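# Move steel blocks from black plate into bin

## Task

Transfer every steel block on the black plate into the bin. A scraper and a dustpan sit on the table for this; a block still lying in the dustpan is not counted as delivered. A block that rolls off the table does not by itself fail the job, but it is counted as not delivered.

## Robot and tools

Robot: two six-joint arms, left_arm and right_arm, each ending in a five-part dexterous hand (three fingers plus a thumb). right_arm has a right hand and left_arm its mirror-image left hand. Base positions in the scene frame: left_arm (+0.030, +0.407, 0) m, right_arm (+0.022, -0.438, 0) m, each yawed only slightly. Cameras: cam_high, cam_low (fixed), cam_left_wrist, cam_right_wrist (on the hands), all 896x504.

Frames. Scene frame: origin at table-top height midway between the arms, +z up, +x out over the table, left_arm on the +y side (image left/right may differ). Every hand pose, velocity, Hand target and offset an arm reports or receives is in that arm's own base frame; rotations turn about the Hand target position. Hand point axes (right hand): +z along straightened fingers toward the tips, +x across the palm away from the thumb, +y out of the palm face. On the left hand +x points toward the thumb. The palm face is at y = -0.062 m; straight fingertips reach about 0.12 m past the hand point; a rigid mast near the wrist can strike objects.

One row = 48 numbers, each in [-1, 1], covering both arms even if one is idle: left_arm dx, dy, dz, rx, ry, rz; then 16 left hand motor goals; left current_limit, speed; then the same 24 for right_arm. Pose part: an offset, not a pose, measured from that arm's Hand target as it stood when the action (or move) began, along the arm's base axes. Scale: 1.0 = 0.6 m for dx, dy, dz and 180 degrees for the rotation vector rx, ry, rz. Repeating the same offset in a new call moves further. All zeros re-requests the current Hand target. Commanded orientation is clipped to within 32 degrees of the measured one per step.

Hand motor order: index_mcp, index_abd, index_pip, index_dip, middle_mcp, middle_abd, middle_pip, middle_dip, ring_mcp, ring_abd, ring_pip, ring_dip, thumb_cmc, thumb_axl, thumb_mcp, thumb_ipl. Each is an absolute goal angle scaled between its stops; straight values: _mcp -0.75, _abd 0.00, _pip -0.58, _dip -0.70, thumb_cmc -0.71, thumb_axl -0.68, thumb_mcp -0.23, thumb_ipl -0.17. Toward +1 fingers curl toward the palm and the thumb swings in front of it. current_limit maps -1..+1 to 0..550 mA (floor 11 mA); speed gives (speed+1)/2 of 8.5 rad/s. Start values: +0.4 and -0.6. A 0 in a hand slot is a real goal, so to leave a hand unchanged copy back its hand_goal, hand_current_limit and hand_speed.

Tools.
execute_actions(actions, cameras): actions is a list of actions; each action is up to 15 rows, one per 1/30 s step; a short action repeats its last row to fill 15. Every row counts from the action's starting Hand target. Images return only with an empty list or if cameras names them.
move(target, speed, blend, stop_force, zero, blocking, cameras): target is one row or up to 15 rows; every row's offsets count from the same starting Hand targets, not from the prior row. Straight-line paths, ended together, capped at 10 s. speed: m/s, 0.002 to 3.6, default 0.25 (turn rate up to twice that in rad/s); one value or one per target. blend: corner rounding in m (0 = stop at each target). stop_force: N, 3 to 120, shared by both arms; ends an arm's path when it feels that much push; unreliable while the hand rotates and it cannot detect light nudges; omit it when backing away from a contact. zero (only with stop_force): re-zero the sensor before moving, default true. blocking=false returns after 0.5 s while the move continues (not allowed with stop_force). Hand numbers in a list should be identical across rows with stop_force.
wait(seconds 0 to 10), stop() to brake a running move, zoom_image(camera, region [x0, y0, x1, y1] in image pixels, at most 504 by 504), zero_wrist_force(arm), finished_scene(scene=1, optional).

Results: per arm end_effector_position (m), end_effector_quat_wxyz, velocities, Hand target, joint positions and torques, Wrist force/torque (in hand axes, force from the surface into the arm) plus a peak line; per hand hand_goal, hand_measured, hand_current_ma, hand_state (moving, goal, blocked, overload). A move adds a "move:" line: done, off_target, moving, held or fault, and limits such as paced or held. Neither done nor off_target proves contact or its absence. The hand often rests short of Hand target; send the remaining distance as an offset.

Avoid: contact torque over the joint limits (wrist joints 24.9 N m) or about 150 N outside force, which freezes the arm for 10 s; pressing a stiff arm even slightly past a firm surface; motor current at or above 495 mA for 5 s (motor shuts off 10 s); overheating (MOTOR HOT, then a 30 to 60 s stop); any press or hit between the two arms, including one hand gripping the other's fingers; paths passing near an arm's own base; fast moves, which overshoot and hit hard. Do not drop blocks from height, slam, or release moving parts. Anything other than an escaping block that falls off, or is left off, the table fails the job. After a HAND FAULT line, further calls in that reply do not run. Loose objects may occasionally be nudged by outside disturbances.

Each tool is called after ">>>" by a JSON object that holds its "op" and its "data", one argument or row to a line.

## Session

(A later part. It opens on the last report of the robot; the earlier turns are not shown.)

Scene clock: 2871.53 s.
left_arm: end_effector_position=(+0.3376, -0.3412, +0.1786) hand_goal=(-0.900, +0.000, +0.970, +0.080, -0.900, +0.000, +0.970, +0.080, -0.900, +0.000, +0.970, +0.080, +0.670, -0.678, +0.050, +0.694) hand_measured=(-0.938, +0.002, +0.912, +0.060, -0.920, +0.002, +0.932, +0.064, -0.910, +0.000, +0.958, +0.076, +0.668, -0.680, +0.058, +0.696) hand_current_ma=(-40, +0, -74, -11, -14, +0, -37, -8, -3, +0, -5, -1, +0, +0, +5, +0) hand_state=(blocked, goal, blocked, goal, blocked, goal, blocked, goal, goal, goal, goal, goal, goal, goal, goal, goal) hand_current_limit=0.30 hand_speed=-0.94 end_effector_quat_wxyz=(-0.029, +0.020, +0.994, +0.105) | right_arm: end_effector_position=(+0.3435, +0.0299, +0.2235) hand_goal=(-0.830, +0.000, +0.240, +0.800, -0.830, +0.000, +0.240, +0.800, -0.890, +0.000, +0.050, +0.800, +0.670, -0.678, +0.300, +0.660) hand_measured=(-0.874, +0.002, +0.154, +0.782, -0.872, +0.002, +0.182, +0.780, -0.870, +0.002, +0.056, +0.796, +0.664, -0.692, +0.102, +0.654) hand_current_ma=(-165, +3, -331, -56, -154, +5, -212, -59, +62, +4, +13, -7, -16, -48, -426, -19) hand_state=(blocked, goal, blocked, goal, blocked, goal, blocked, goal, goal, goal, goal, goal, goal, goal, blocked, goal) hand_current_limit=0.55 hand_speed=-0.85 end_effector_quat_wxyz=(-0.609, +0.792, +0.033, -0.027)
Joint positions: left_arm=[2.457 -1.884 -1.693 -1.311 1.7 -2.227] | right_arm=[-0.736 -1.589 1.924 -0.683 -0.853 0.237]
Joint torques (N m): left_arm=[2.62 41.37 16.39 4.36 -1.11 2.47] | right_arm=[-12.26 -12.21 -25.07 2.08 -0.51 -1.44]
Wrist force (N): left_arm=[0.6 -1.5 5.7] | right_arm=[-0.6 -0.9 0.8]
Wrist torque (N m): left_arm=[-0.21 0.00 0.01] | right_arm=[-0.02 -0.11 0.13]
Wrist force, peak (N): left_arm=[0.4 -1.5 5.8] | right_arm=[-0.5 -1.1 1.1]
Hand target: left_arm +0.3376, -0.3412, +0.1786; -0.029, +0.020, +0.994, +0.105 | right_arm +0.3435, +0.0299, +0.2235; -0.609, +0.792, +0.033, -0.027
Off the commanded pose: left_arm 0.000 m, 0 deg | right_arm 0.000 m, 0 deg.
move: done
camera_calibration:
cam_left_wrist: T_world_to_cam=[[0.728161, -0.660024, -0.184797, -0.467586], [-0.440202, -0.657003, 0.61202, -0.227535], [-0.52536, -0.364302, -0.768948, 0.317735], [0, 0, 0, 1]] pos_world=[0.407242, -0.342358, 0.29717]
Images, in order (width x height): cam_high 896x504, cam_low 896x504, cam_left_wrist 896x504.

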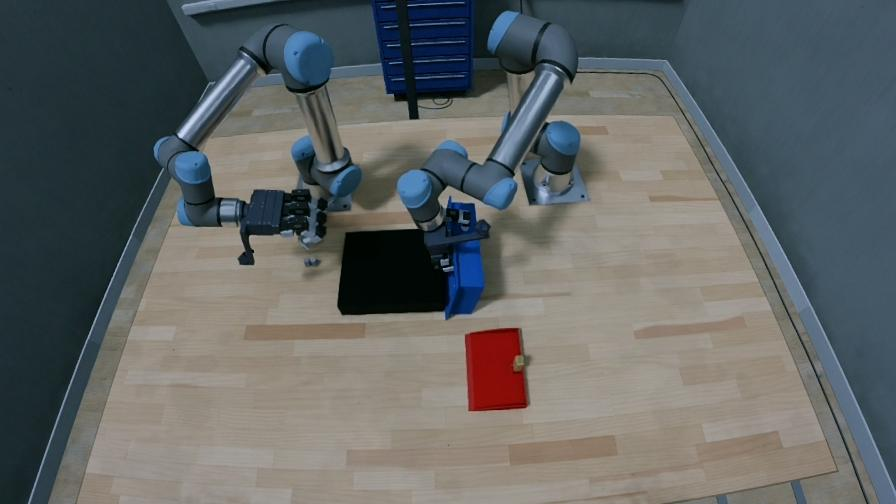

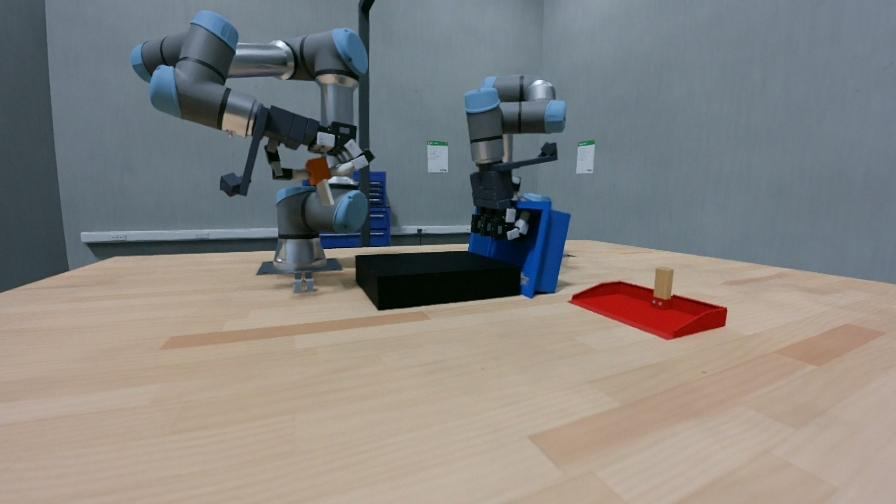

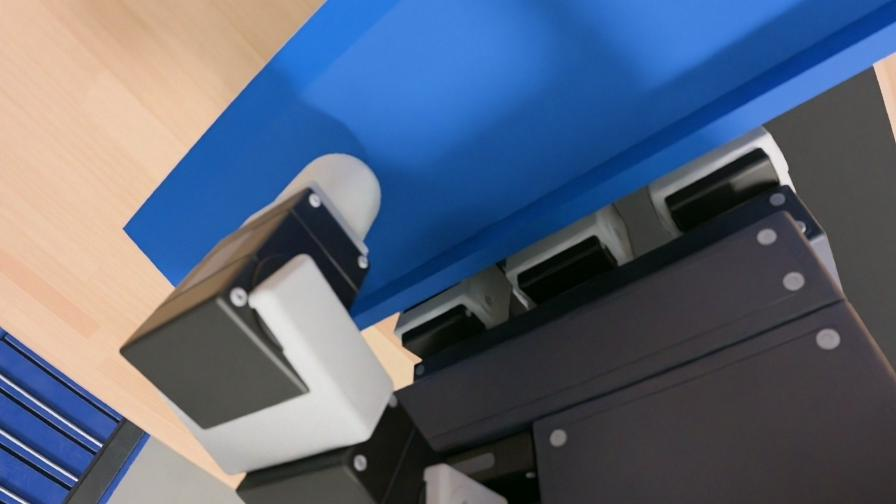

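>>> {"op": "move", "data": {
  "target": [
    [0.0007,0.033,-0.0105,-0.0389,0.0008,0,-0.9,0,0.97,0.08,-0.9,0,0.97,0.08,-0.9,0,0.97,0.08,0.671,-0.678,0.051,0.695,0.3,-0.94,0,0,0,0,0,0,-0.83,0,0.24,0.80,-0.83,0,0.24,0.80,-0.89,0,0.05,0.80,0.671,-0.678,0.3,0.66,0.55,-0.85],
    [0.0016,0.0798,-0.0258,-0.0944,0.0019,0,-0.9,0,0.97,0.08,-0.9,0,0.97,0.08,-0.9,0,0.97,0.08,0.671,-0.678,0.051,0.695,0.3,-0.94,0,0,0,0,0,0,-0.83,0,0.24,0.80,-0.83,0,0.24,0.80,-0.89,0,0.05,0.80,0.671,-0.678,0.3,0.66,0.55,-0.85]
  ],
  "speed": 0.06,
  "blend": [0.01,0],
  "cameras": ["cam_high","cam_low","cam_left_wrist"]
}}

>>> {"op": "zoom_image", "data": {
  "camera": "cam_low",
  "region": [430, 150, 600, 300]
}}

>>> {"op": "zoom_image", "data": {
  "camera": "cam_high",
  "region": [400, 170, 520, 320]
}}

Scene clock: 2915.00 s.
left_arm: end_effector_position=(+0.3385, -0.2934, +0.1632) hand_goal=(-0.900, +0.000, +0.970, +0.080, -0.900, +0.000, +0.970, +0.080, -0.900, +0.000, +0.970, +0.080, +0.670, -0.678, +0.050, +0.694) hand_measured=(-0.922, -0.002, +0.940, +0.068, -0.906, +0.000, +0.960, +0.076, -0.902, +0.000, +0.962, +0.078, +0.668, -0.680, +0.058, +0.696) hand_current_ma=(-16, +0, -23, -5, -2, +0, -3, +0, +0, +0, -2, +0, +0, +0, +3, +0) hand_state=(blocked, goal, blocked, goal, goal, goal, goal, goal, goal, goal, goal, goal, goal, goal, goal, goal) hand_current_limit=0.30 hand_speed=-0.94 end_effector_quat_wxyz=(-0.028, +0.025, +0.998, -0.043) | right_arm: end_effector_position=(+0.3435, +0.0299, +0.2235) hand_goal=(-0.830, +0.000, +0.240, +0.800, -0.830, +0.000, +0.240, +0.800, -0.890, +0.000, +0.050, +0.800, +0.670, -0.678, +0.300, +0.660) hand_measured=(-0.874, +0.002, +0.154, +0.782, -0.872, +0.002, +0.182, +0.780, -0.870, +0.002, +0.056, +0.796, +0.664, -0.692, +0.102, +0.654) hand_current_ma=(-165, +3, -331, -56, -154, +5, -212, -59, +62, +4, +13, -7, -16, -48, -426, -19) hand_state=(blocked, goal, blocked, goal, blocked, goal, blocked, goal, goal, goal, goal, goal, goal, goal, blocked, goal) hand_current_limit=0.55 hand_speed=-0.85 end_effector_quat_wxyz=(-0.609, +0.792, +0.033, -0.027)
Joint positions: left_arm=[2.632 -1.698 -1.936 -1.089 1.468 -2.03] | right_arm=[-0.736 -1.589 1.924 -0.683 -0.853 0.237]
Joint torques (N m): left_arm=[11.26 37.05 11.8 4.95 -2.07 2.82] | right_arm=[-11.37 -11.97 -24.83 2 -0.64 -1.3]
Wrist force (N): left_arm=[-0.1 -0.8 1.7] | right_arm=[-0.5 -1.0 0.9]
Wrist torque (N m): left_arm=[-0.08 0.00 -0.05] | right_arm=[-0.03 -0.13 0.15]
Wrist force, peak (N): left_arm=[0.6 -1.7 5.9] | right_arm=[-0.9 -1.1 1.0]
Hand target: left_arm +0.3385, -0.2933, +0.1632; -0.028, +0.025, +0.998, -0.043 | right_arm +0.3435, +0.0299, +0.2235; -0.609, +0.792, +0.033, -0.027
Off the commanded pose: left_arm 0.000 m, 0 deg | right_arm 0.000 m, 0 deg.
move: done
camera_calibration:
cam_left_wrist: T_world_to_cam=[[0.727627, -0.685872, 0.011784, -0.479086], [-0.43608, -0.44923, 0.779761, -0.154006], [-0.529522, -0.572514, -0.625967, 0.240801], [0, 0, 0, 1]] pos_world=[0.408946, -0.259913, 0.276467]
Images, in order (width x height): cam_high 896x504, cam_low 896x504, cam_left_wrist 896x504.

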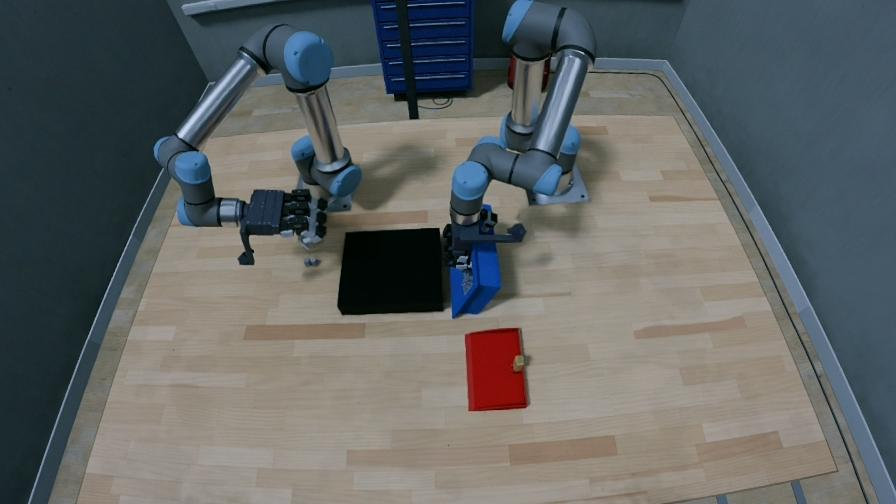

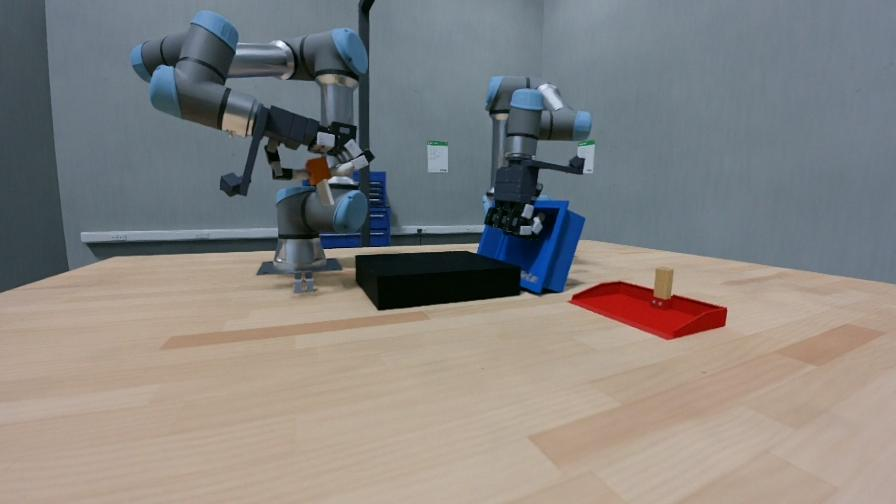

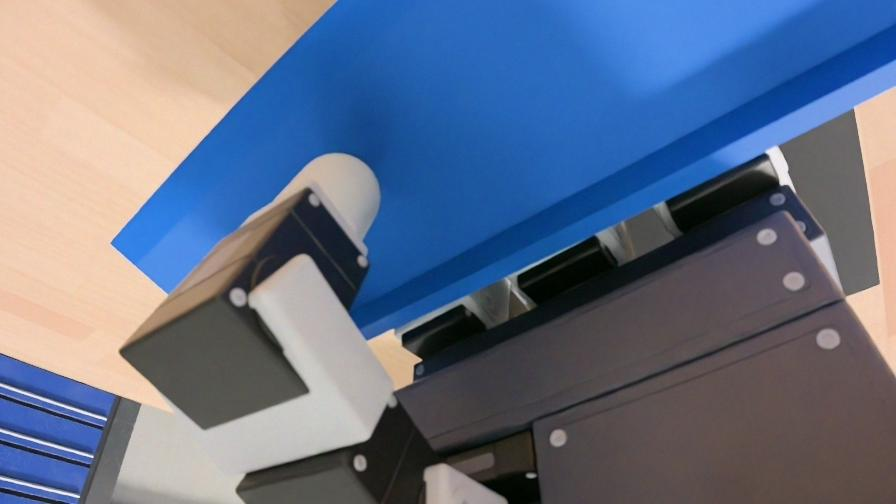

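Scaled by 2.965 from the camera's 896x504 image, which has a finer 1280x720 frame.

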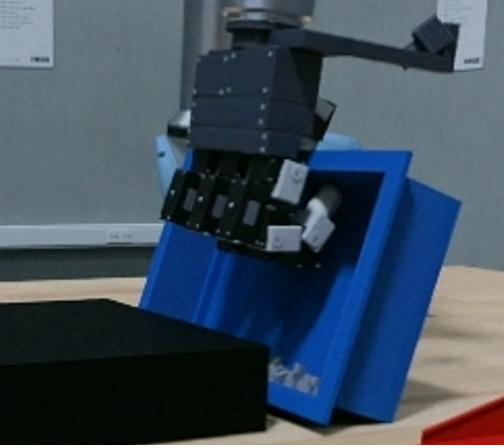

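Scaled by 3.360 from the camera's 896x504 image, which has a finer 1280x720 frame.

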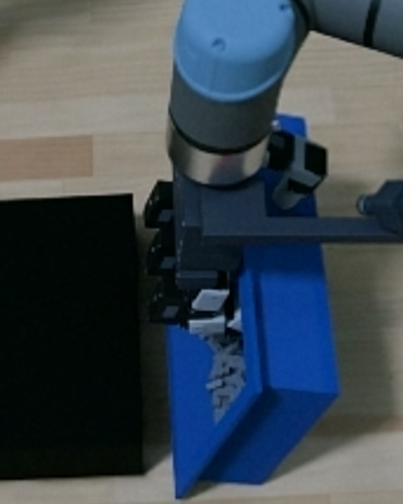

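>>> {"op": "move", "data": {
  "target": [
    [0.0009,0.0435,-0.0232,-0.0556,0.0011,0,-0.9,0,0.97,0.08,-0.9,0,0.97,0.08,-0.9,0,0.97,0.08,0.671,-0.678,0.051,0.695,0.3,-0.94,0,0,0,0,0,0,-0.83,0,0.24,0.80,-0.83,0,0.24,0.80,-0.89,0,0.05,0.80,0.671,-0.678,0.3,0.66,0.55,-0.85],
    [0.0016,0.0823,-0.0537,-0.1112,0.0022,0,-0.9,0,0.97,0.08,-0.9,0,0.97,0.08,-0.9,0,0.97,0.08,0.671,-0.678,0.051,0.695,0.3,-0.94,0,0,0,0,0,0,-0.83,0,0.24,0.80,-0.83,0,0.24,0.80,-0.89,0,0.05,0.80,0.671,-0.678,0.3,0.66,0.55,-0.85],
    [0.0023,0.1152,-0.0904,-0.1667,0.0033,0,-0.9,0,0.97,0.08,-0.9,0,0.97,0.08,-0.9,0,0.97,0.08,0.671,-0.678,0.051,0.695,0.3,-0.94,0,0,0,0,0,0,-0.83,0,0.24,0.80,-0.83,0,0.24,0.80,-0.89,0,0.05,0.80,0.671,-0.678,0.3,0.66,0.55,-0.85]
  ],
  "speed": 0.06,
  "blend": [0.01,0.01,0],
  "cameras": ["cam_high","cam_low","cam_left_wrist"]
}}

>>> {"op": "zoom_image", "data": {
  "camera": "cam_low",
  "region": [450, 150, 620, 300]
}}

>>> {"op": "zoom_image", "data": {
  "camera": "cam_high",
  "region": [400, 170, 540, 330]
}}

Scene clock: 2930.30 s.
left_arm: end_effector_position=(+0.3399, -0.2242, +0.1089) hand_goal=(-0.900, +0.000, +0.970, +0.080, -0.900, +0.000, +0.970, +0.080, -0.900, +0.000, +0.970, +0.080, +0.670, -0.678, +0.050, +0.694) hand_measured=(-0.898, -0.002, +0.962, +0.078, -0.898, +0.000, +0.964, +0.078, -0.898, +0.000, +0.962, +0.078, +0.666, -0.684, +0.038, +0.686) hand_current_ma=(+0, +0, -2, +0, +0, +0, -2, +0, +0, +0, -2, +0, -1, -2, -8, -4) hand_state=(goal, goal, goal, goal, goal, goal, goal, goal, goal, goal, goal, goal, goal, goal, goal, goal) hand_current_limit=0.30 hand_speed=-0.94 end_effector_quat_wxyz=(-0.026, +0.031, +0.953, -0.300) | right_arm: end_effector_position=(+0.3435, +0.0299, +0.2235) hand_goal=(-0.830, +0.000, +0.240, +0.800, -0.830, +0.000, +0.240, +0.800, -0.890, +0.000, +0.050, +0.800, +0.670, -0.678, +0.300, +0.660) hand_measured=(-0.874, +0.002, +0.154, +0.782, -0.872, +0.002, +0.182, +0.780, -0.870, +0.002, +0.056, +0.796, +0.664, -0.692, +0.102, +0.654) hand_current_ma=(-165, +3, -331, -56, -154, +5, -212, -59, +62, +4, +13, -7, -16, -48, -426, -19) hand_state=(blocked, goal, blocked, goal, blocked, goal, blocked, goal, goal, goal, goal, goal, goal, goal, blocked, goal) hand_current_limit=0.55 hand_speed=-0.85 end_effector_quat_wxyz=(-0.609, +0.792, +0.033, -0.027)
Joint positions: left_arm=[3.06 -1.515 -2.283 -0.941 0.959 -1.579] | right_arm=[-0.736 -1.589 1.924 -0.683 -0.853 0.237]
Joint torques (N m): left_arm=[12.13 25.12 9.22 -0.06 -3.42 3] | right_arm=[-11.88 -11.73 -25.46 1.98 -0.7 -1.15]
Wrist force (N): left_arm=[1.3 -0.2 1.3] | right_arm=[-0.6 -0.8 0.7]
Wrist torque (N m): left_arm=[-0.06 -0.04 -0.10] | right_arm=[0.00 -0.12 0.14]
Wrist force, peak (N): left_arm=[1.4 -0.1 -6.5] | right_arm=[-0.7 -1.2 0.9]
Hand target: left_arm +0.3399, -0.2242, +0.1089; -0.026, +0.031, +0.953, -0.300 | right_arm +0.3435, +0.0299, +0.2235; -0.609, +0.792, +0.033, -0.027
Off the commanded pose: left_arm 0.000 m, 0 deg | right_arm 0.000 m, 0 deg.
move: done
camera_calibration:
cam_left_wrist: T_world_to_cam=[[0.7295, -0.589994, 0.346031, -0.447586], [-0.427136, 0.00217009, 0.904185, 0.00454439], [-0.534214, -0.807405, -0.250425, 0.155177], [0, 0, 0, 1]] pos_world=[0.411353, -0.138793, 0.18963]
Images, in order (width x height): cam_high 896x504, cam_low 896x504, cam_left_wrist 896x504.

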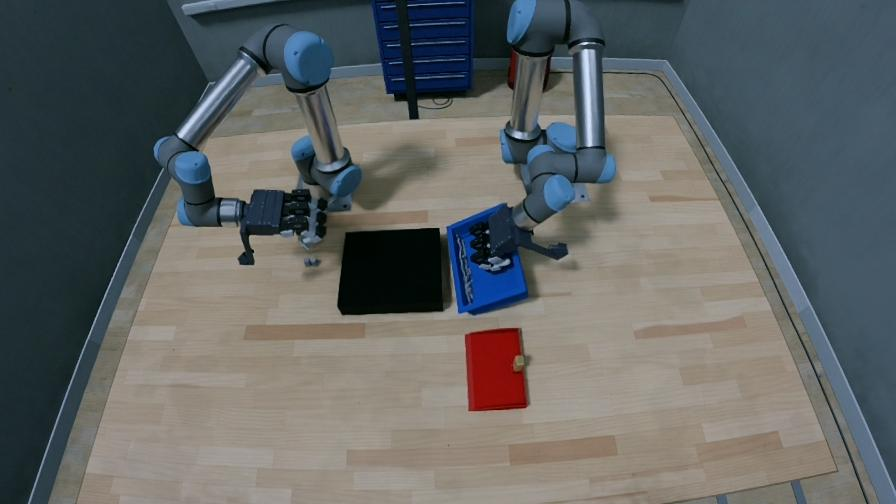

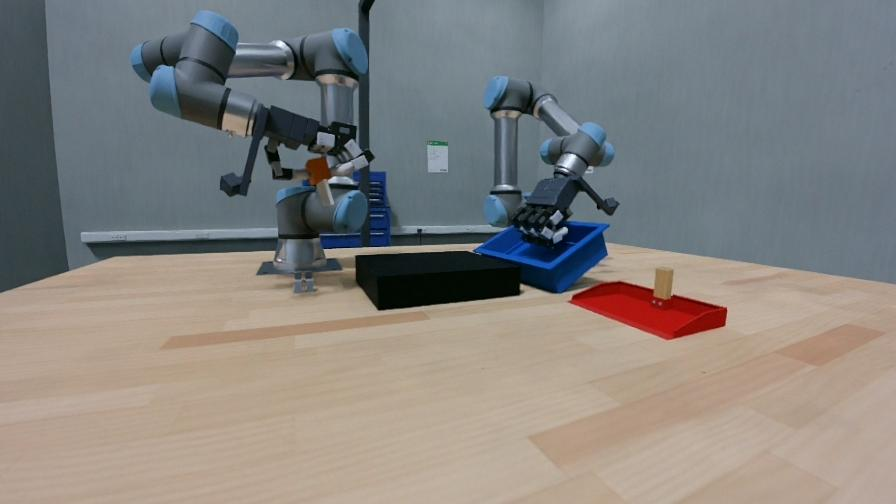

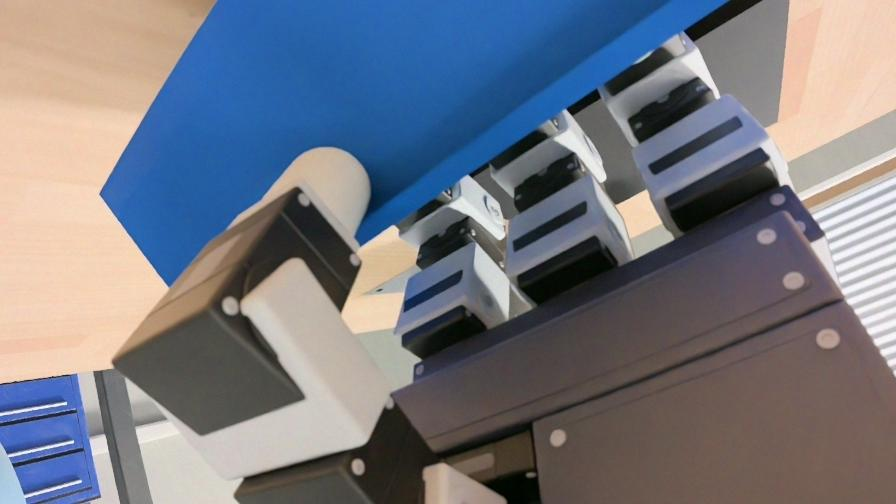

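Scaled by 2.965 from the camera's 896x504 image, which has a finer 1280x720 frame.

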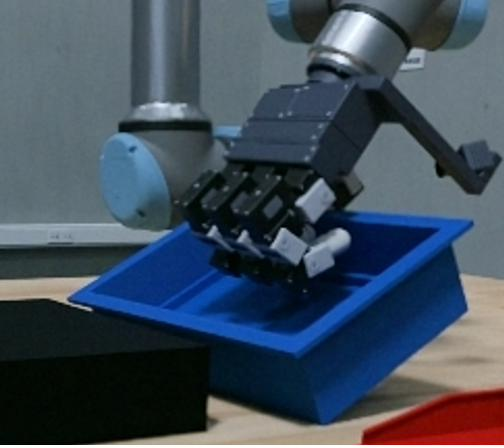

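Scaled by 3.150 from the camera's 896x504 image, which has a finer 1280x720 frame.

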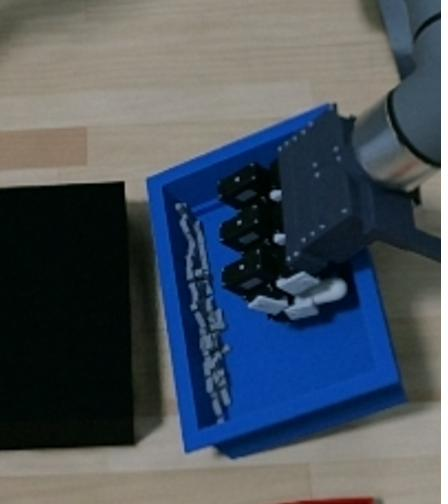

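>>> {"op": "move", "data": {
  "target": [
    [0.0005,0.0261,-0.0418,-0.0555,0.0011,0,-0.9,0,0.97,0.08,-0.9,0,0.97,0.08,-0.9,0,0.97,0.08,0.671,-0.678,0.051,0.695,0.3,-0.94,0,0,0,0,0,0,-0.83,0,0.24,0.80,-0.83,0,0.24,0.80,-0.89,0,0.05,0.80,0.671,-0.678,0.3,0.66,0.55,-0.85],
    [0.0009,0.0445,-0.0875,-0.1,0.0022,0,-0.9,0,0.97,0.08,-0.9,0,0.97,0.08,-0.9,0,0.97,0.08,0.671,-0.678,0.051,0.695,0.3,-0.94,0,0,0,0,0,0,-0.83,0,0.24,0.80,-0.83,0,0.24,0.80,-0.89,0,0.05,0.80,0.671,-0.678,0.3,0.66,0.55,-0.85]
  ],
  "speed": 0.05,
  "blend": [0.01,0],
  "cameras": ["cam_high","cam_low","cam_left_wrist"]
}}

>>> {"op": "zoom_image", "data": {
  "camera": "cam_low",
  "region": [450, 150, 650, 310]
}}

>>> {"op": "zoom_image", "data": {
  "camera": "cam_high",
  "region": [400, 170, 560, 340]
}}

Scene clock: 2947.57 s.
left_arm: end_effector_position=(+0.3405, -0.1975, +0.0564) hand_goal=(-0.900, +0.000, +0.970, +0.080, -0.900, +0.000, +0.970, +0.080, -0.900, +0.000, +0.970, +0.080, +0.670, -0.678, +0.050, +0.694) hand_measured=(-0.896, -0.002, +0.964, +0.078, -0.896, +0.000, +0.964, +0.078, -0.896, +0.000, +0.964, +0.078, +0.666, -0.684, +0.038, +0.686) hand_current_ma=(+1, +0, -2, +0, +1, +0, -1, +0, +1, +0, -2, +0, -1, -2, -8, -4) hand_state=(goal, goal, goal, goal, goal, goal, goal, goal, goal, goal, goal, goal, goal, goal, goal, goal) hand_current_limit=0.30 hand_speed=-0.94 end_effector_quat_wxyz=(-0.024, +0.034, +0.894, -0.446) end_effector_velocity=(+0.000, +0.000, +0.000) end_effector_angular_velocity=(-0.002, -0.003, -0.001) | right_arm: end_effector_position=(+0.3435, +0.0299, +0.2235) hand_goal=(-0.830, +0.000, +0.240, +0.800, -0.830, +0.000, +0.240, +0.800, -0.890, +0.000, +0.050, +0.800, +0.670, -0.678, +0.300, +0.660) hand_measured=(-0.874, +0.002, +0.154, +0.782, -0.872, +0.002, +0.182, +0.780, -0.870, +0.002, +0.056, +0.796, +0.664, -0.692, +0.102, +0.654) hand_current_ma=(-165, +3, -331, -56, -154, +5, -212, -59, +62, +4, +13, -7, -16, -48, -426, -19) hand_state=(blocked, goal, blocked, goal, blocked, goal, blocked, goal, goal, goal, goal, goal, goal, goal, blocked, goal) hand_current_limit=0.55 hand_speed=-0.85 end_effector_quat_wxyz=(-0.609, +0.792, +0.033, -0.027)
Joint positions: left_arm=[3.319 -1.578 -2.404 -1.071 0.692 -1.157] | right_arm=[-0.736 -1.589 1.924 -0.683 -0.853 0.237]
Joint velocities: left_arm=[0.001 0 0 -0.001 -0.001 0.005] | right_arm=[within noise]
Joint torques (N m): left_arm=[11.36 11.78 7.22 -0.34 -3.83 3.07] | right_arm=[-11.43 -11.83 -24.85 2.04 -0.57 -1.22]
Wrist force (N): left_arm=[1.4 0.7 0.9] | right_arm=[-0.5 -0.8 0.8]
Wrist torque (N m): left_arm=[0.10 -0.13 -0.12] | right_arm=[-0.01 -0.13 0.15]
Wrist force, peak (N): left_arm=[1.5 0.5 1.2] | right_arm=[-0.8 -1.1 0.9]
Hand target: left_arm +0.3405, -0.1975, +0.0564; -0.024, +0.034, +0.894, -0.446 | right_arm +0.3435, +0.0299, +0.2235; -0.609, +0.792, +0.033, -0.027
Off the commanded pose: left_arm 0.000 m, 0 deg | right_arm 0.000 m, 0 deg.
move: done
camera_calibration:
cam_left_wrist: T_world_to_cam=[[0.732489, -0.454966, 0.506424, -0.397371], [-0.420954, 0.281936, 0.862154, 0.107691], [-0.53503, -0.8447, 0.0149952, 0.141771], [0, 0, 0, 1]] pos_world=[0.412255, -0.0913982, 0.106266]
Images, in order (width x height): cam_high 896x504, cam_low 896x504, cam_left_wrist 896x504.

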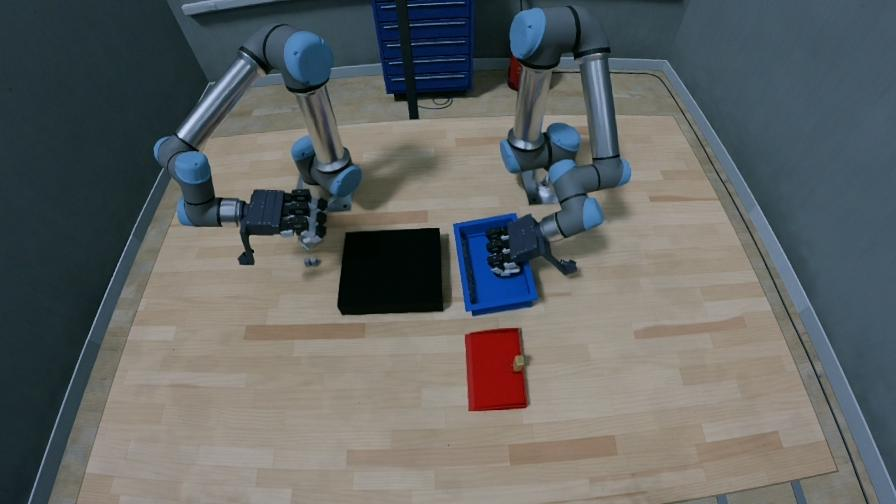

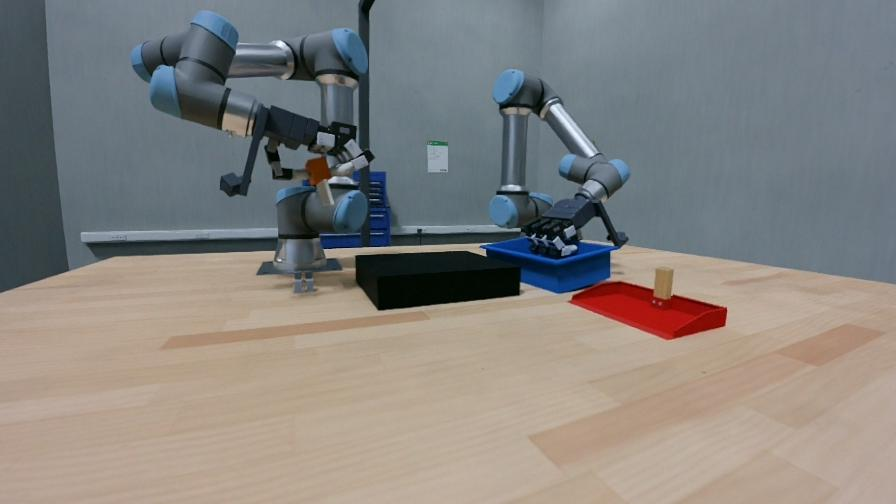

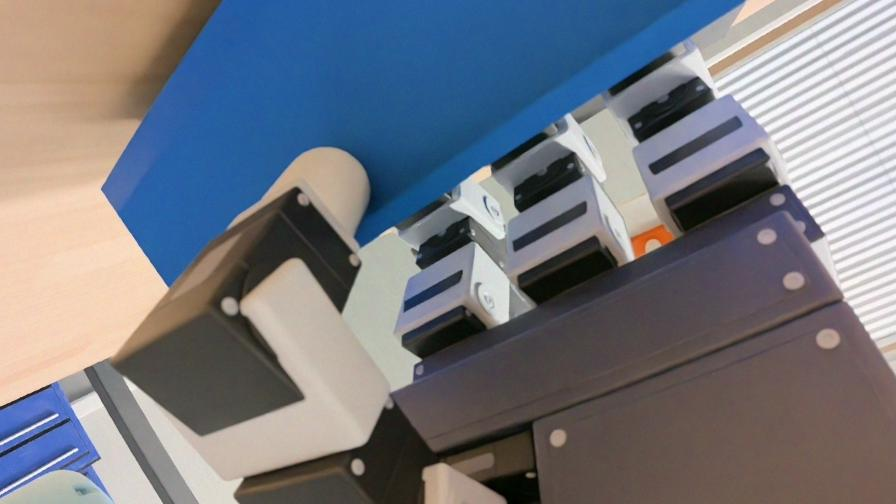

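Scaled by 2.520 from the camera's 896x504 image, which has a finer 1280x720 frame.

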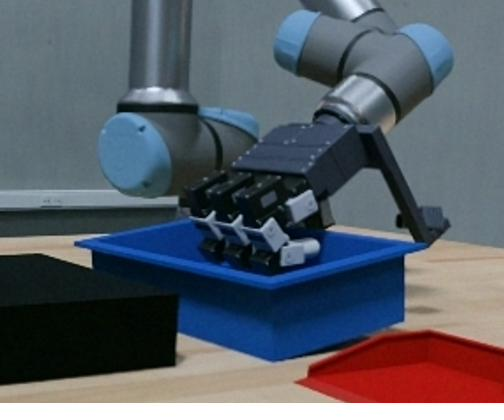

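Scaled by 2.965 from the camera's 896x504 image, which has a finer 1280x720 frame.

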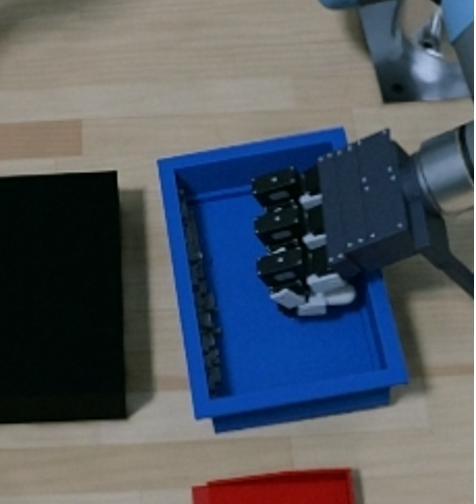

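>>> {"op": "move", "data": {
  "target": [0.0002,0.01,-0.0217,-0.0389,0.0008,0,-0.9,0,0.97,0.08,-0.9,0,0.97,0.08,-0.9,0,0.97,0.08,0.671,-0.678,0.051,0.695,0.3,-0.94,0,0,0,0,0,0,-0.83,0,0.24,0.80,-0.83,0,0.24,0.80,-0.89,0,0.05,0.80,0.671,-0.678,0.3,0.66,0.55,-0.85],
  "speed": 0.04
}}

>>> {"op": "move", "data": {
  "target": [0,0.003,-0.0317,0,0,0,-0.9,0,0.97,0.08,-0.9,0,0.97,0.08,-0.9,0,0.97,0.08,0.671,-0.678,0.051,0.695,0.3,-0.94,0,0,0,0,0,0,-0.83,0,0.24,0.80,-0.83,0,0.24,0.80,-0.89,0,0.05,0.80,0.671,-0.678,0.3,0.66,0.55,-0.85],
  "speed": 0.015,
  "stop_force": 4,
  "cameras": ["cam_high","cam_low","cam_left_wrist"]
}}

>>> {"op": "zoom_image", "data": {
  "camera": "cam_low",
  "region": [450, 170, 650, 310]
}}

>>> {"op": "zoom_image", "data": {
  "camera": "cam_high",
  "region": [400, 170, 560, 340]
}}

Scene clock: 2959.97 s.
left_arm: end_effector_position=(+0.3406, -0.1915, +0.0434) hand_goal=(-0.900, +0.000, +0.970, +0.080, -0.900, +0.000, +0.970, +0.080, -0.900, +0.000, +0.970, +0.080, +0.670, -0.678, +0.050, +0.694) hand_measured=(-0.896, -0.002, +0.964, +0.078, -0.896, +0.000, +0.964, +0.078, -0.896, +0.000, +0.964, +0.078, +0.666, -0.682, +0.038, +0.684) hand_current_ma=(+1, +0, -2, +0, +1, +0, -1, +0, +1, +0, -1, +0, -1, -1, -8, -6) hand_state=(goal, goal, goal, goal, goal, goal, goal, goal, goal, goal, goal, goal, goal, goal, goal, goal) hand_current_limit=0.30 hand_speed=-0.94 end_effector_quat_wxyz=(-0.023, +0.034, +0.865, -0.500) | right_arm: end_effector_position=(+0.3435, +0.0299, +0.2235) hand_goal=(-0.830, +0.000, +0.240, +0.800, -0.830, +0.000, +0.240, +0.800, -0.890, +0.000, +0.050, +0.800, +0.670, -0.678, +0.300, +0.660) hand_measured=(-0.874, +0.002, +0.154, +0.782, -0.872, +0.002, +0.182, +0.780, -0.870, +0.002, +0.056, +0.796, +0.664, -0.692, +0.102, +0.654) hand_current_ma=(-165, +3, -331, -56, -154, +5, -212, -59, +62, +4, +13, -7, -16, -48, -426, -19) hand_state=(blocked, goal, blocked, goal, blocked, goal, blocked, goal, goal, goal, goal, goal, goal, goal, blocked, goal) hand_current_limit=0.55 hand_speed=-0.85 end_effector_quat_wxyz=(-0.609, +0.792, +0.033, -0.027)
Joint positions: left_arm=[3.401 -1.623 -2.409 -1.213 0.619 -0.953] | right_arm=[-0.736 -1.589 1.924 -0.683 -0.853 0.237]
Joint torques (N m): left_arm=[11.18 12.58 26.28 -0.85 -3.52 2.67] | right_arm=[-11.49 -12 -24.41 1.89 -0.47 -0.99]
Wrist force (N): left_arm=[0.9 0.4 2.0] | right_arm=[-0.3 -1.1 0.8]
Wrist torque (N m): left_arm=[0.03 -0.16 -0.15] | right_arm=[-0.04 -0.15 0.16]
Wrist force, peak (N): left_arm=[0.8 0.5 2.2] | right_arm=[-0.6 -1.2 1.0]
Hand target: left_arm +0.3406, -0.1915, +0.0434; -0.023, +0.034, +0.865, -0.500 | right_arm +0.3435, +0.0299, +0.2235; -0.609, +0.792, +0.033, -0.027
Off the commanded pose: left_arm 0.000 m, 0 deg | right_arm 0.000 m, 0 deg.
move: done

Scene clock: 2962.13 s.
left_arm: end_effector_position=(+0.3406, -0.1897, +0.0244) hand_goal=(-0.900, +0.000, +0.970, +0.080, -0.900, +0.000, +0.970, +0.080, -0.900, +0.000, +0.970, +0.080, +0.670, -0.678, +0.050, +0.694) hand_measured=(-0.900, -0.002, +0.968, +0.084, -0.896, +0.000, +0.964, +0.078, -0.896, +0.000, +0.964, +0.078, +0.666, -0.680, +0.046, +0.690) hand_current_ma=(+0, +0, +0, +1, +1, +0, -1, +0, +1, +0, -1, +0, -1, -1, -1, -1) hand_state=(goal, goal, goal, goal, goal, goal, goal, goal, goal, goal, goal, goal, goal, goal, goal, goal) hand_current_limit=0.30 hand_speed=-0.94 end_effector_quat_wxyz=(-0.023, +0.034, +0.865, -0.500) | right_arm: end_effector_position=(+0.3435, +0.0299, +0.2235) hand_goal=(-0.830, +0.000, +0.240, +0.800, -0.830, +0.000, +0.240, +0.800, -0.890, +0.000, +0.050, +0.800, +0.670, -0.678, +0.300, +0.660) hand_measured=(-0.874, +0.002, +0.154, +0.782, -0.872, +0.002, +0.182, +0.780, -0.870, +0.002, +0.056, +0.796, +0.664, -0.692, +0.102, +0.654) hand_current_ma=(-165, +3, -331, -56, -154, +5, -212, -59, +62, +4, +13, -7, -16, -48, -426, -19) hand_state=(blocked, goal, blocked, goal, blocked, goal, blocked, goal, goal, goal, goal, goal, goal, goal, blocked, goal) hand_current_limit=0.55 hand_speed=-0.85 end_effector_quat_wxyz=(-0.609, +0.792, +0.033, -0.027)
Joint positions: left_arm=[3.406 -1.676 -2.427 -1.148 0.621 -0.945] | right_arm=[-0.736 -1.589 1.924 -0.683 -0.853 0.237]
Joint torques (N m): left_arm=[10.83 12.89 3.54 4.28 1.34 2.84] | right_arm=[-11.61 -12.71 -25.07 1.96 -0.57 -0.97]
Wrist force (N): left_arm=[1.0 -2.9 1.3] | right_arm=[-0.6 -1.1 0.8]
Wrist torque (N m): left_arm=[-0.10 -0.15 -0.16] | right_arm=[-0.03 -0.11 0.14]
Wrist force, peak (N): left_arm=[0.8 -3.3 1.4] | right_arm=[-0.7 -1.2 0.8]
Hand target: left_arm +0.3406, -0.1897, +0.0244; -0.023, +0.034, +0.865, -0.500 | right_arm +0.3435, +0.0299, +0.2235; -0.609, +0.792, +0.033, -0.027
Off the commanded pose: left_arm 0.000 m, 0 deg | right_arm 0.000 m, 0 deg.
move: done
camera_calibration:
cam_left_wrist: T_world_to_cam=[[0.733815, -0.389872, 0.556341, -0.367006], [-0.418886, 0.385058, 0.822353, 0.153076], [-0.534836, -0.836499, 0.119249, 0.147931], [0, 0, 0, 1]] pos_world=[0.412555, -0.0782846, 0.0606569]
Images, in order (width x height): cam_high 896x504, cam_low 896x504, cam_left_wrist 896x504.

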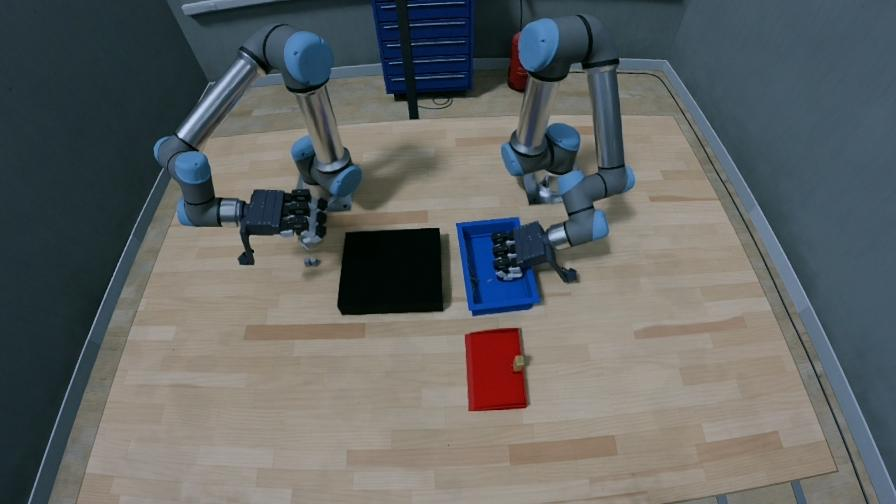

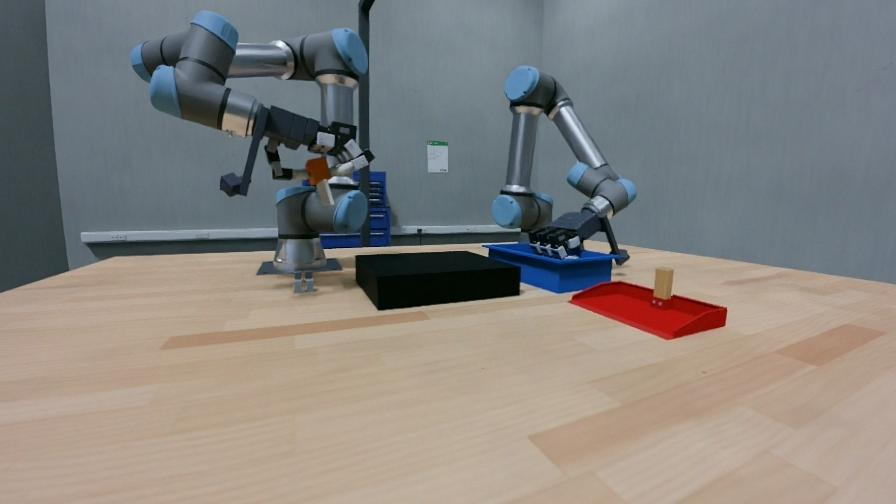

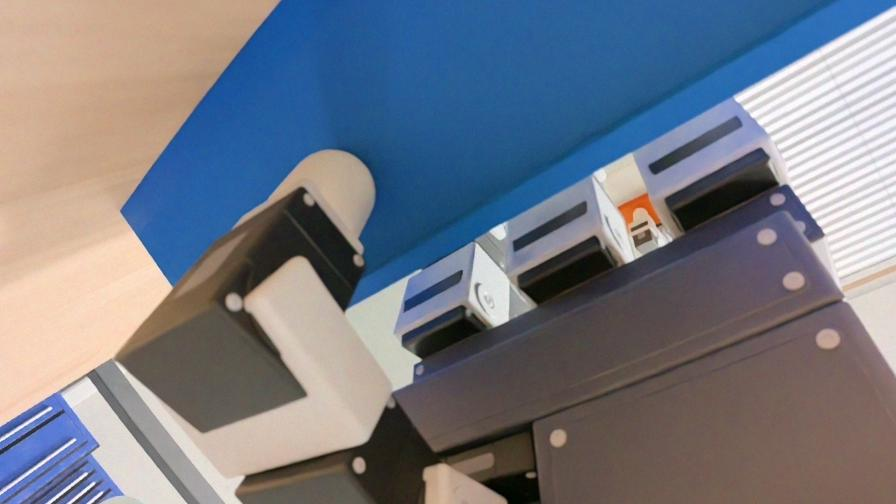

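Scaled by 2.520 from the camera's 896x504 image, which has a finer 1280x720 frame.

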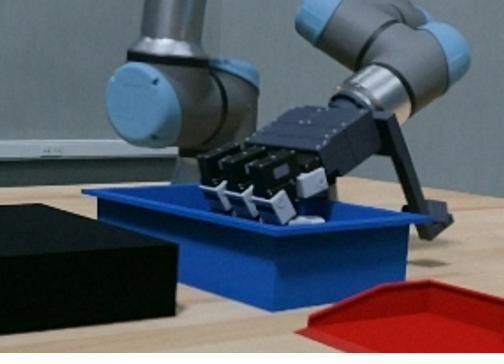

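Scaled by 2.965 from the camera's 896x504 image, which has a finer 1280x720 frame.

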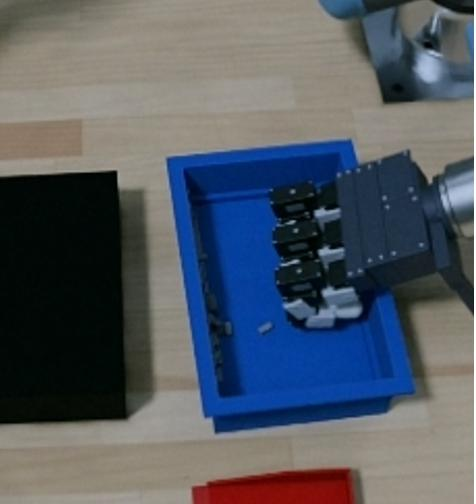

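>>> {"op": "move", "data": {
  "target": [
    [0,0,0.0117,0,0,0,-0.9,0,0.97,0.08,-0.9,0,0.97,0.08,-0.9,0,0.97,0.08,0.671,-0.678,0.051,0.695,0.3,-0.94,0,0,0,0,0,0,-0.83,0,0.24,0.80,-0.83,0,0.24,0.80,-0.89,0,0.05,0.80,0.671,-0.678,0.3,0.66,0.55,-0.85],
    [0,0,0.0125,0,0,0,-0.99,0,0.737,-0.261,-0.99,0,0.737,-0.261,-0.99,0,0.737,-0.261,0.671,-0.678,0.051,0.695,0.3,-0.85,0,0,0,0,0,0,-0.83,0,0.24,0.80,-0.83,0,0.24,0.80,-0.89,0,0.05,0.80,0.671,-0.678,0.3,0.66,0.55,-0.85]
  ],
  "speed": 0.02,
  "cameras": ["cam_high","cam_low","cam_left_wrist"]
}}

>>> {"op": "zoom_image", "data": {
  "camera": "cam_high",
  "region": [440, 200, 560, 330]
}}

Scene clock: 3004.87 s.
left_arm: end_effector_position=(+0.3406, -0.1897, +0.0319) hand_goal=(-0.990, +0.000, +0.736, -0.262, -0.990, +0.000, +0.736, -0.262, -0.990, +0.000, +0.736, -0.262, +0.670, -0.678, +0.050, +0.694) hand_measured=(-0.972, -0.002, +0.738, -0.260, -0.972, +0.000, +0.738, -0.260, -0.972, +0.000, +0.738, -0.260, +0.666, -0.680, +0.046, +0.690) hand_current_ma=(+11, +0, +0, +0, +10, +0, +0, +0, +11, +0, +0, +0, -1, -1, -1, -1) hand_state=(goal, goal, goal, goal, goal, goal, goal, goal, goal, goal, goal, goal, goal, goal, goal, goal) hand_current_limit=0.30 hand_speed=-0.85 end_effector_quat_wxyz=(-0.023, +0.034, +0.865, -0.500) | right_arm: end_effector_position=(+0.3435, +0.0299, +0.2235) hand_goal=(-0.830, +0.000, +0.240, +0.800, -0.830, +0.000, +0.240, +0.800, -0.890, +0.000, +0.050, +0.800, +0.670, -0.678, +0.300, +0.660) hand_measured=(-0.874, +0.002, +0.154, +0.782, -0.872, +0.002, +0.182, +0.780, -0.870, +0.002, +0.056, +0.796, +0.664, -0.692, +0.102, +0.654) hand_current_ma=(-165, +3, -331, -56, -154, +5, -212, -59, +62, +4, +13, -7, -16, -48, -426, -19) hand_state=(blocked, goal, blocked, goal, blocked, goal, blocked, goal, goal, goal, goal, goal, goal, goal, blocked, goal) hand_current_limit=0.55 hand_speed=-0.85 end_effector_quat_wxyz=(-0.609, +0.792, +0.033, -0.027)
Joint positions: left_arm=[3.406 -1.654 -2.42 -1.177 0.621 -0.945] | right_arm=[-0.736 -1.589 1.924 -0.683 -0.853 0.237]
Joint torques (N m): left_arm=[2.11 27.3 25.86 -0.94 -0.8 3] | right_arm=[-10.43 -12.29 -24.8 1.83 -0.48 -0.92]
Wrist force (N): left_arm=[1.0 -1.5 0.6] | right_arm=[-0.4 -0.9 0.8]
Wrist torque (N m): left_arm=[-0.07 -0.13 -0.15] | right_arm=[-0.02 -0.14 0.15]
Wrist force, peak (N): left_arm=[0.9 -3.1 1.2] | right_arm=[-0.5 -1.2 1.0]
Hand target: left_arm +0.3406, -0.1897, +0.0319; -0.023, +0.034, +0.865, -0.500 | right_arm +0.3435, +0.0299, +0.2235; -0.609, +0.792, +0.033, -0.027
Off the commanded pose: left_arm 0.000 m, 0 deg | right_arm 0.000 m, 0 deg.
move: done
camera_calibration:
cam_left_wrist: T_world_to_cam=[[0.733815, -0.389872, 0.556341, -0.371179], [-0.418886, 0.385058, 0.822353, 0.146909], [-0.534836, -0.836499, 0.119249, 0.147037], [0, 0, 0, 1]] pos_world=[0.412555, -0.0782846, 0.0681569]
Images, in order (width x height): cam_high 896x504, cam_low 896x504, cam_left_wrist 896x504.

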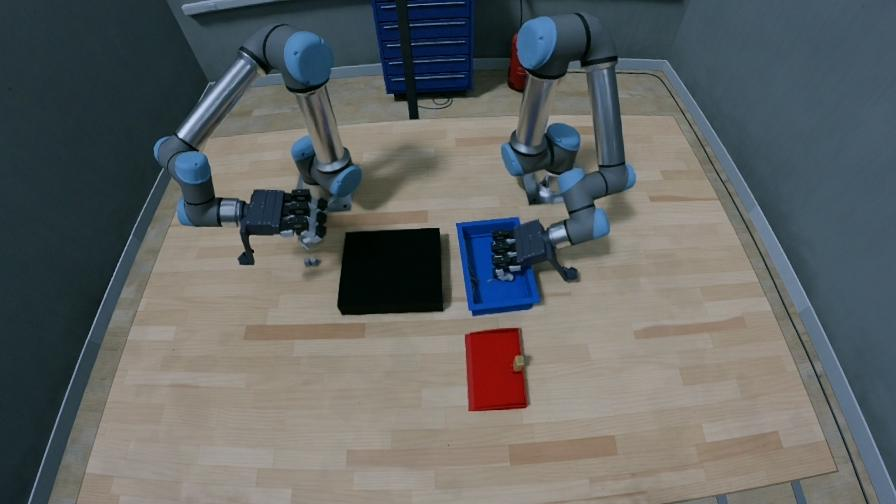

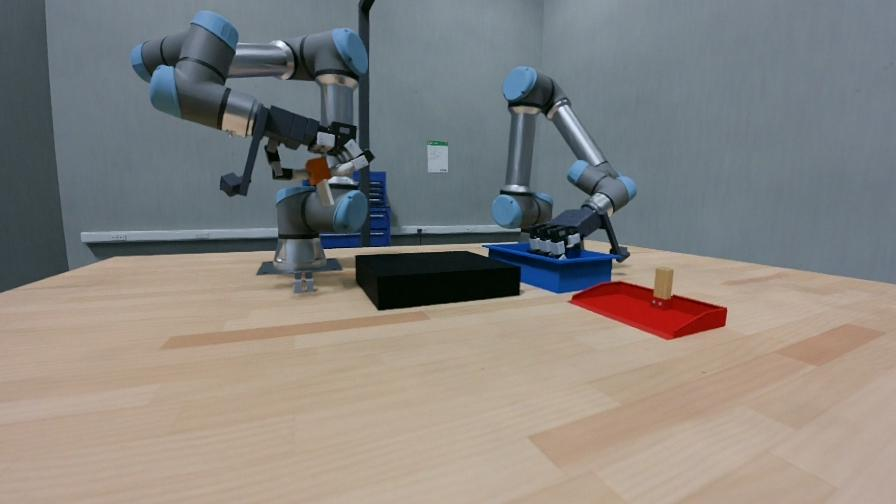

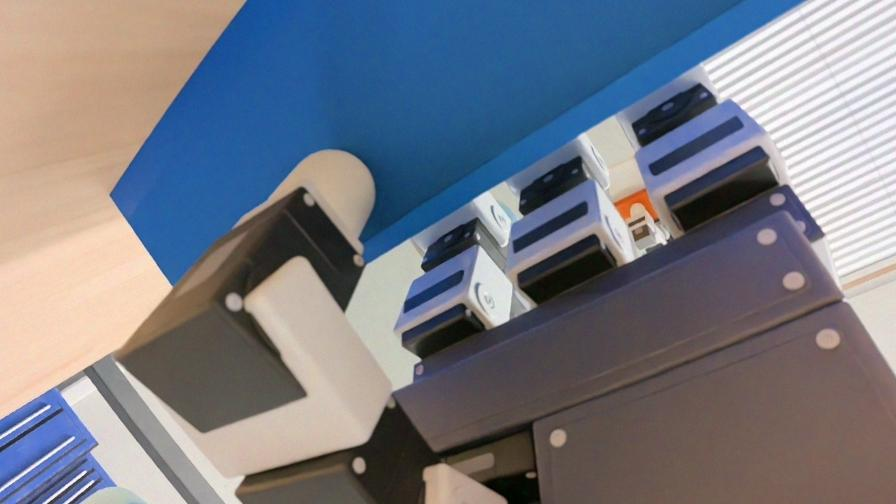

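Scaled by 3.877 from the camera's 896x504 image, which has a finer 1280x720 frame.

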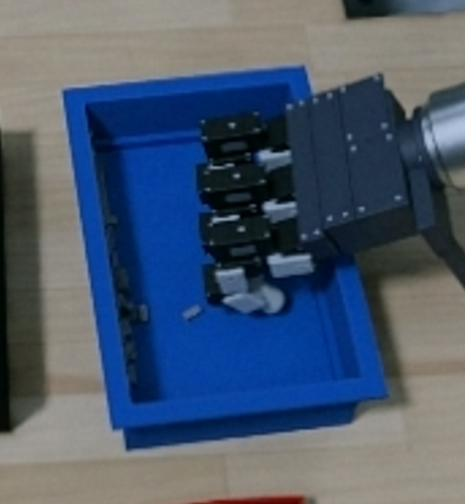

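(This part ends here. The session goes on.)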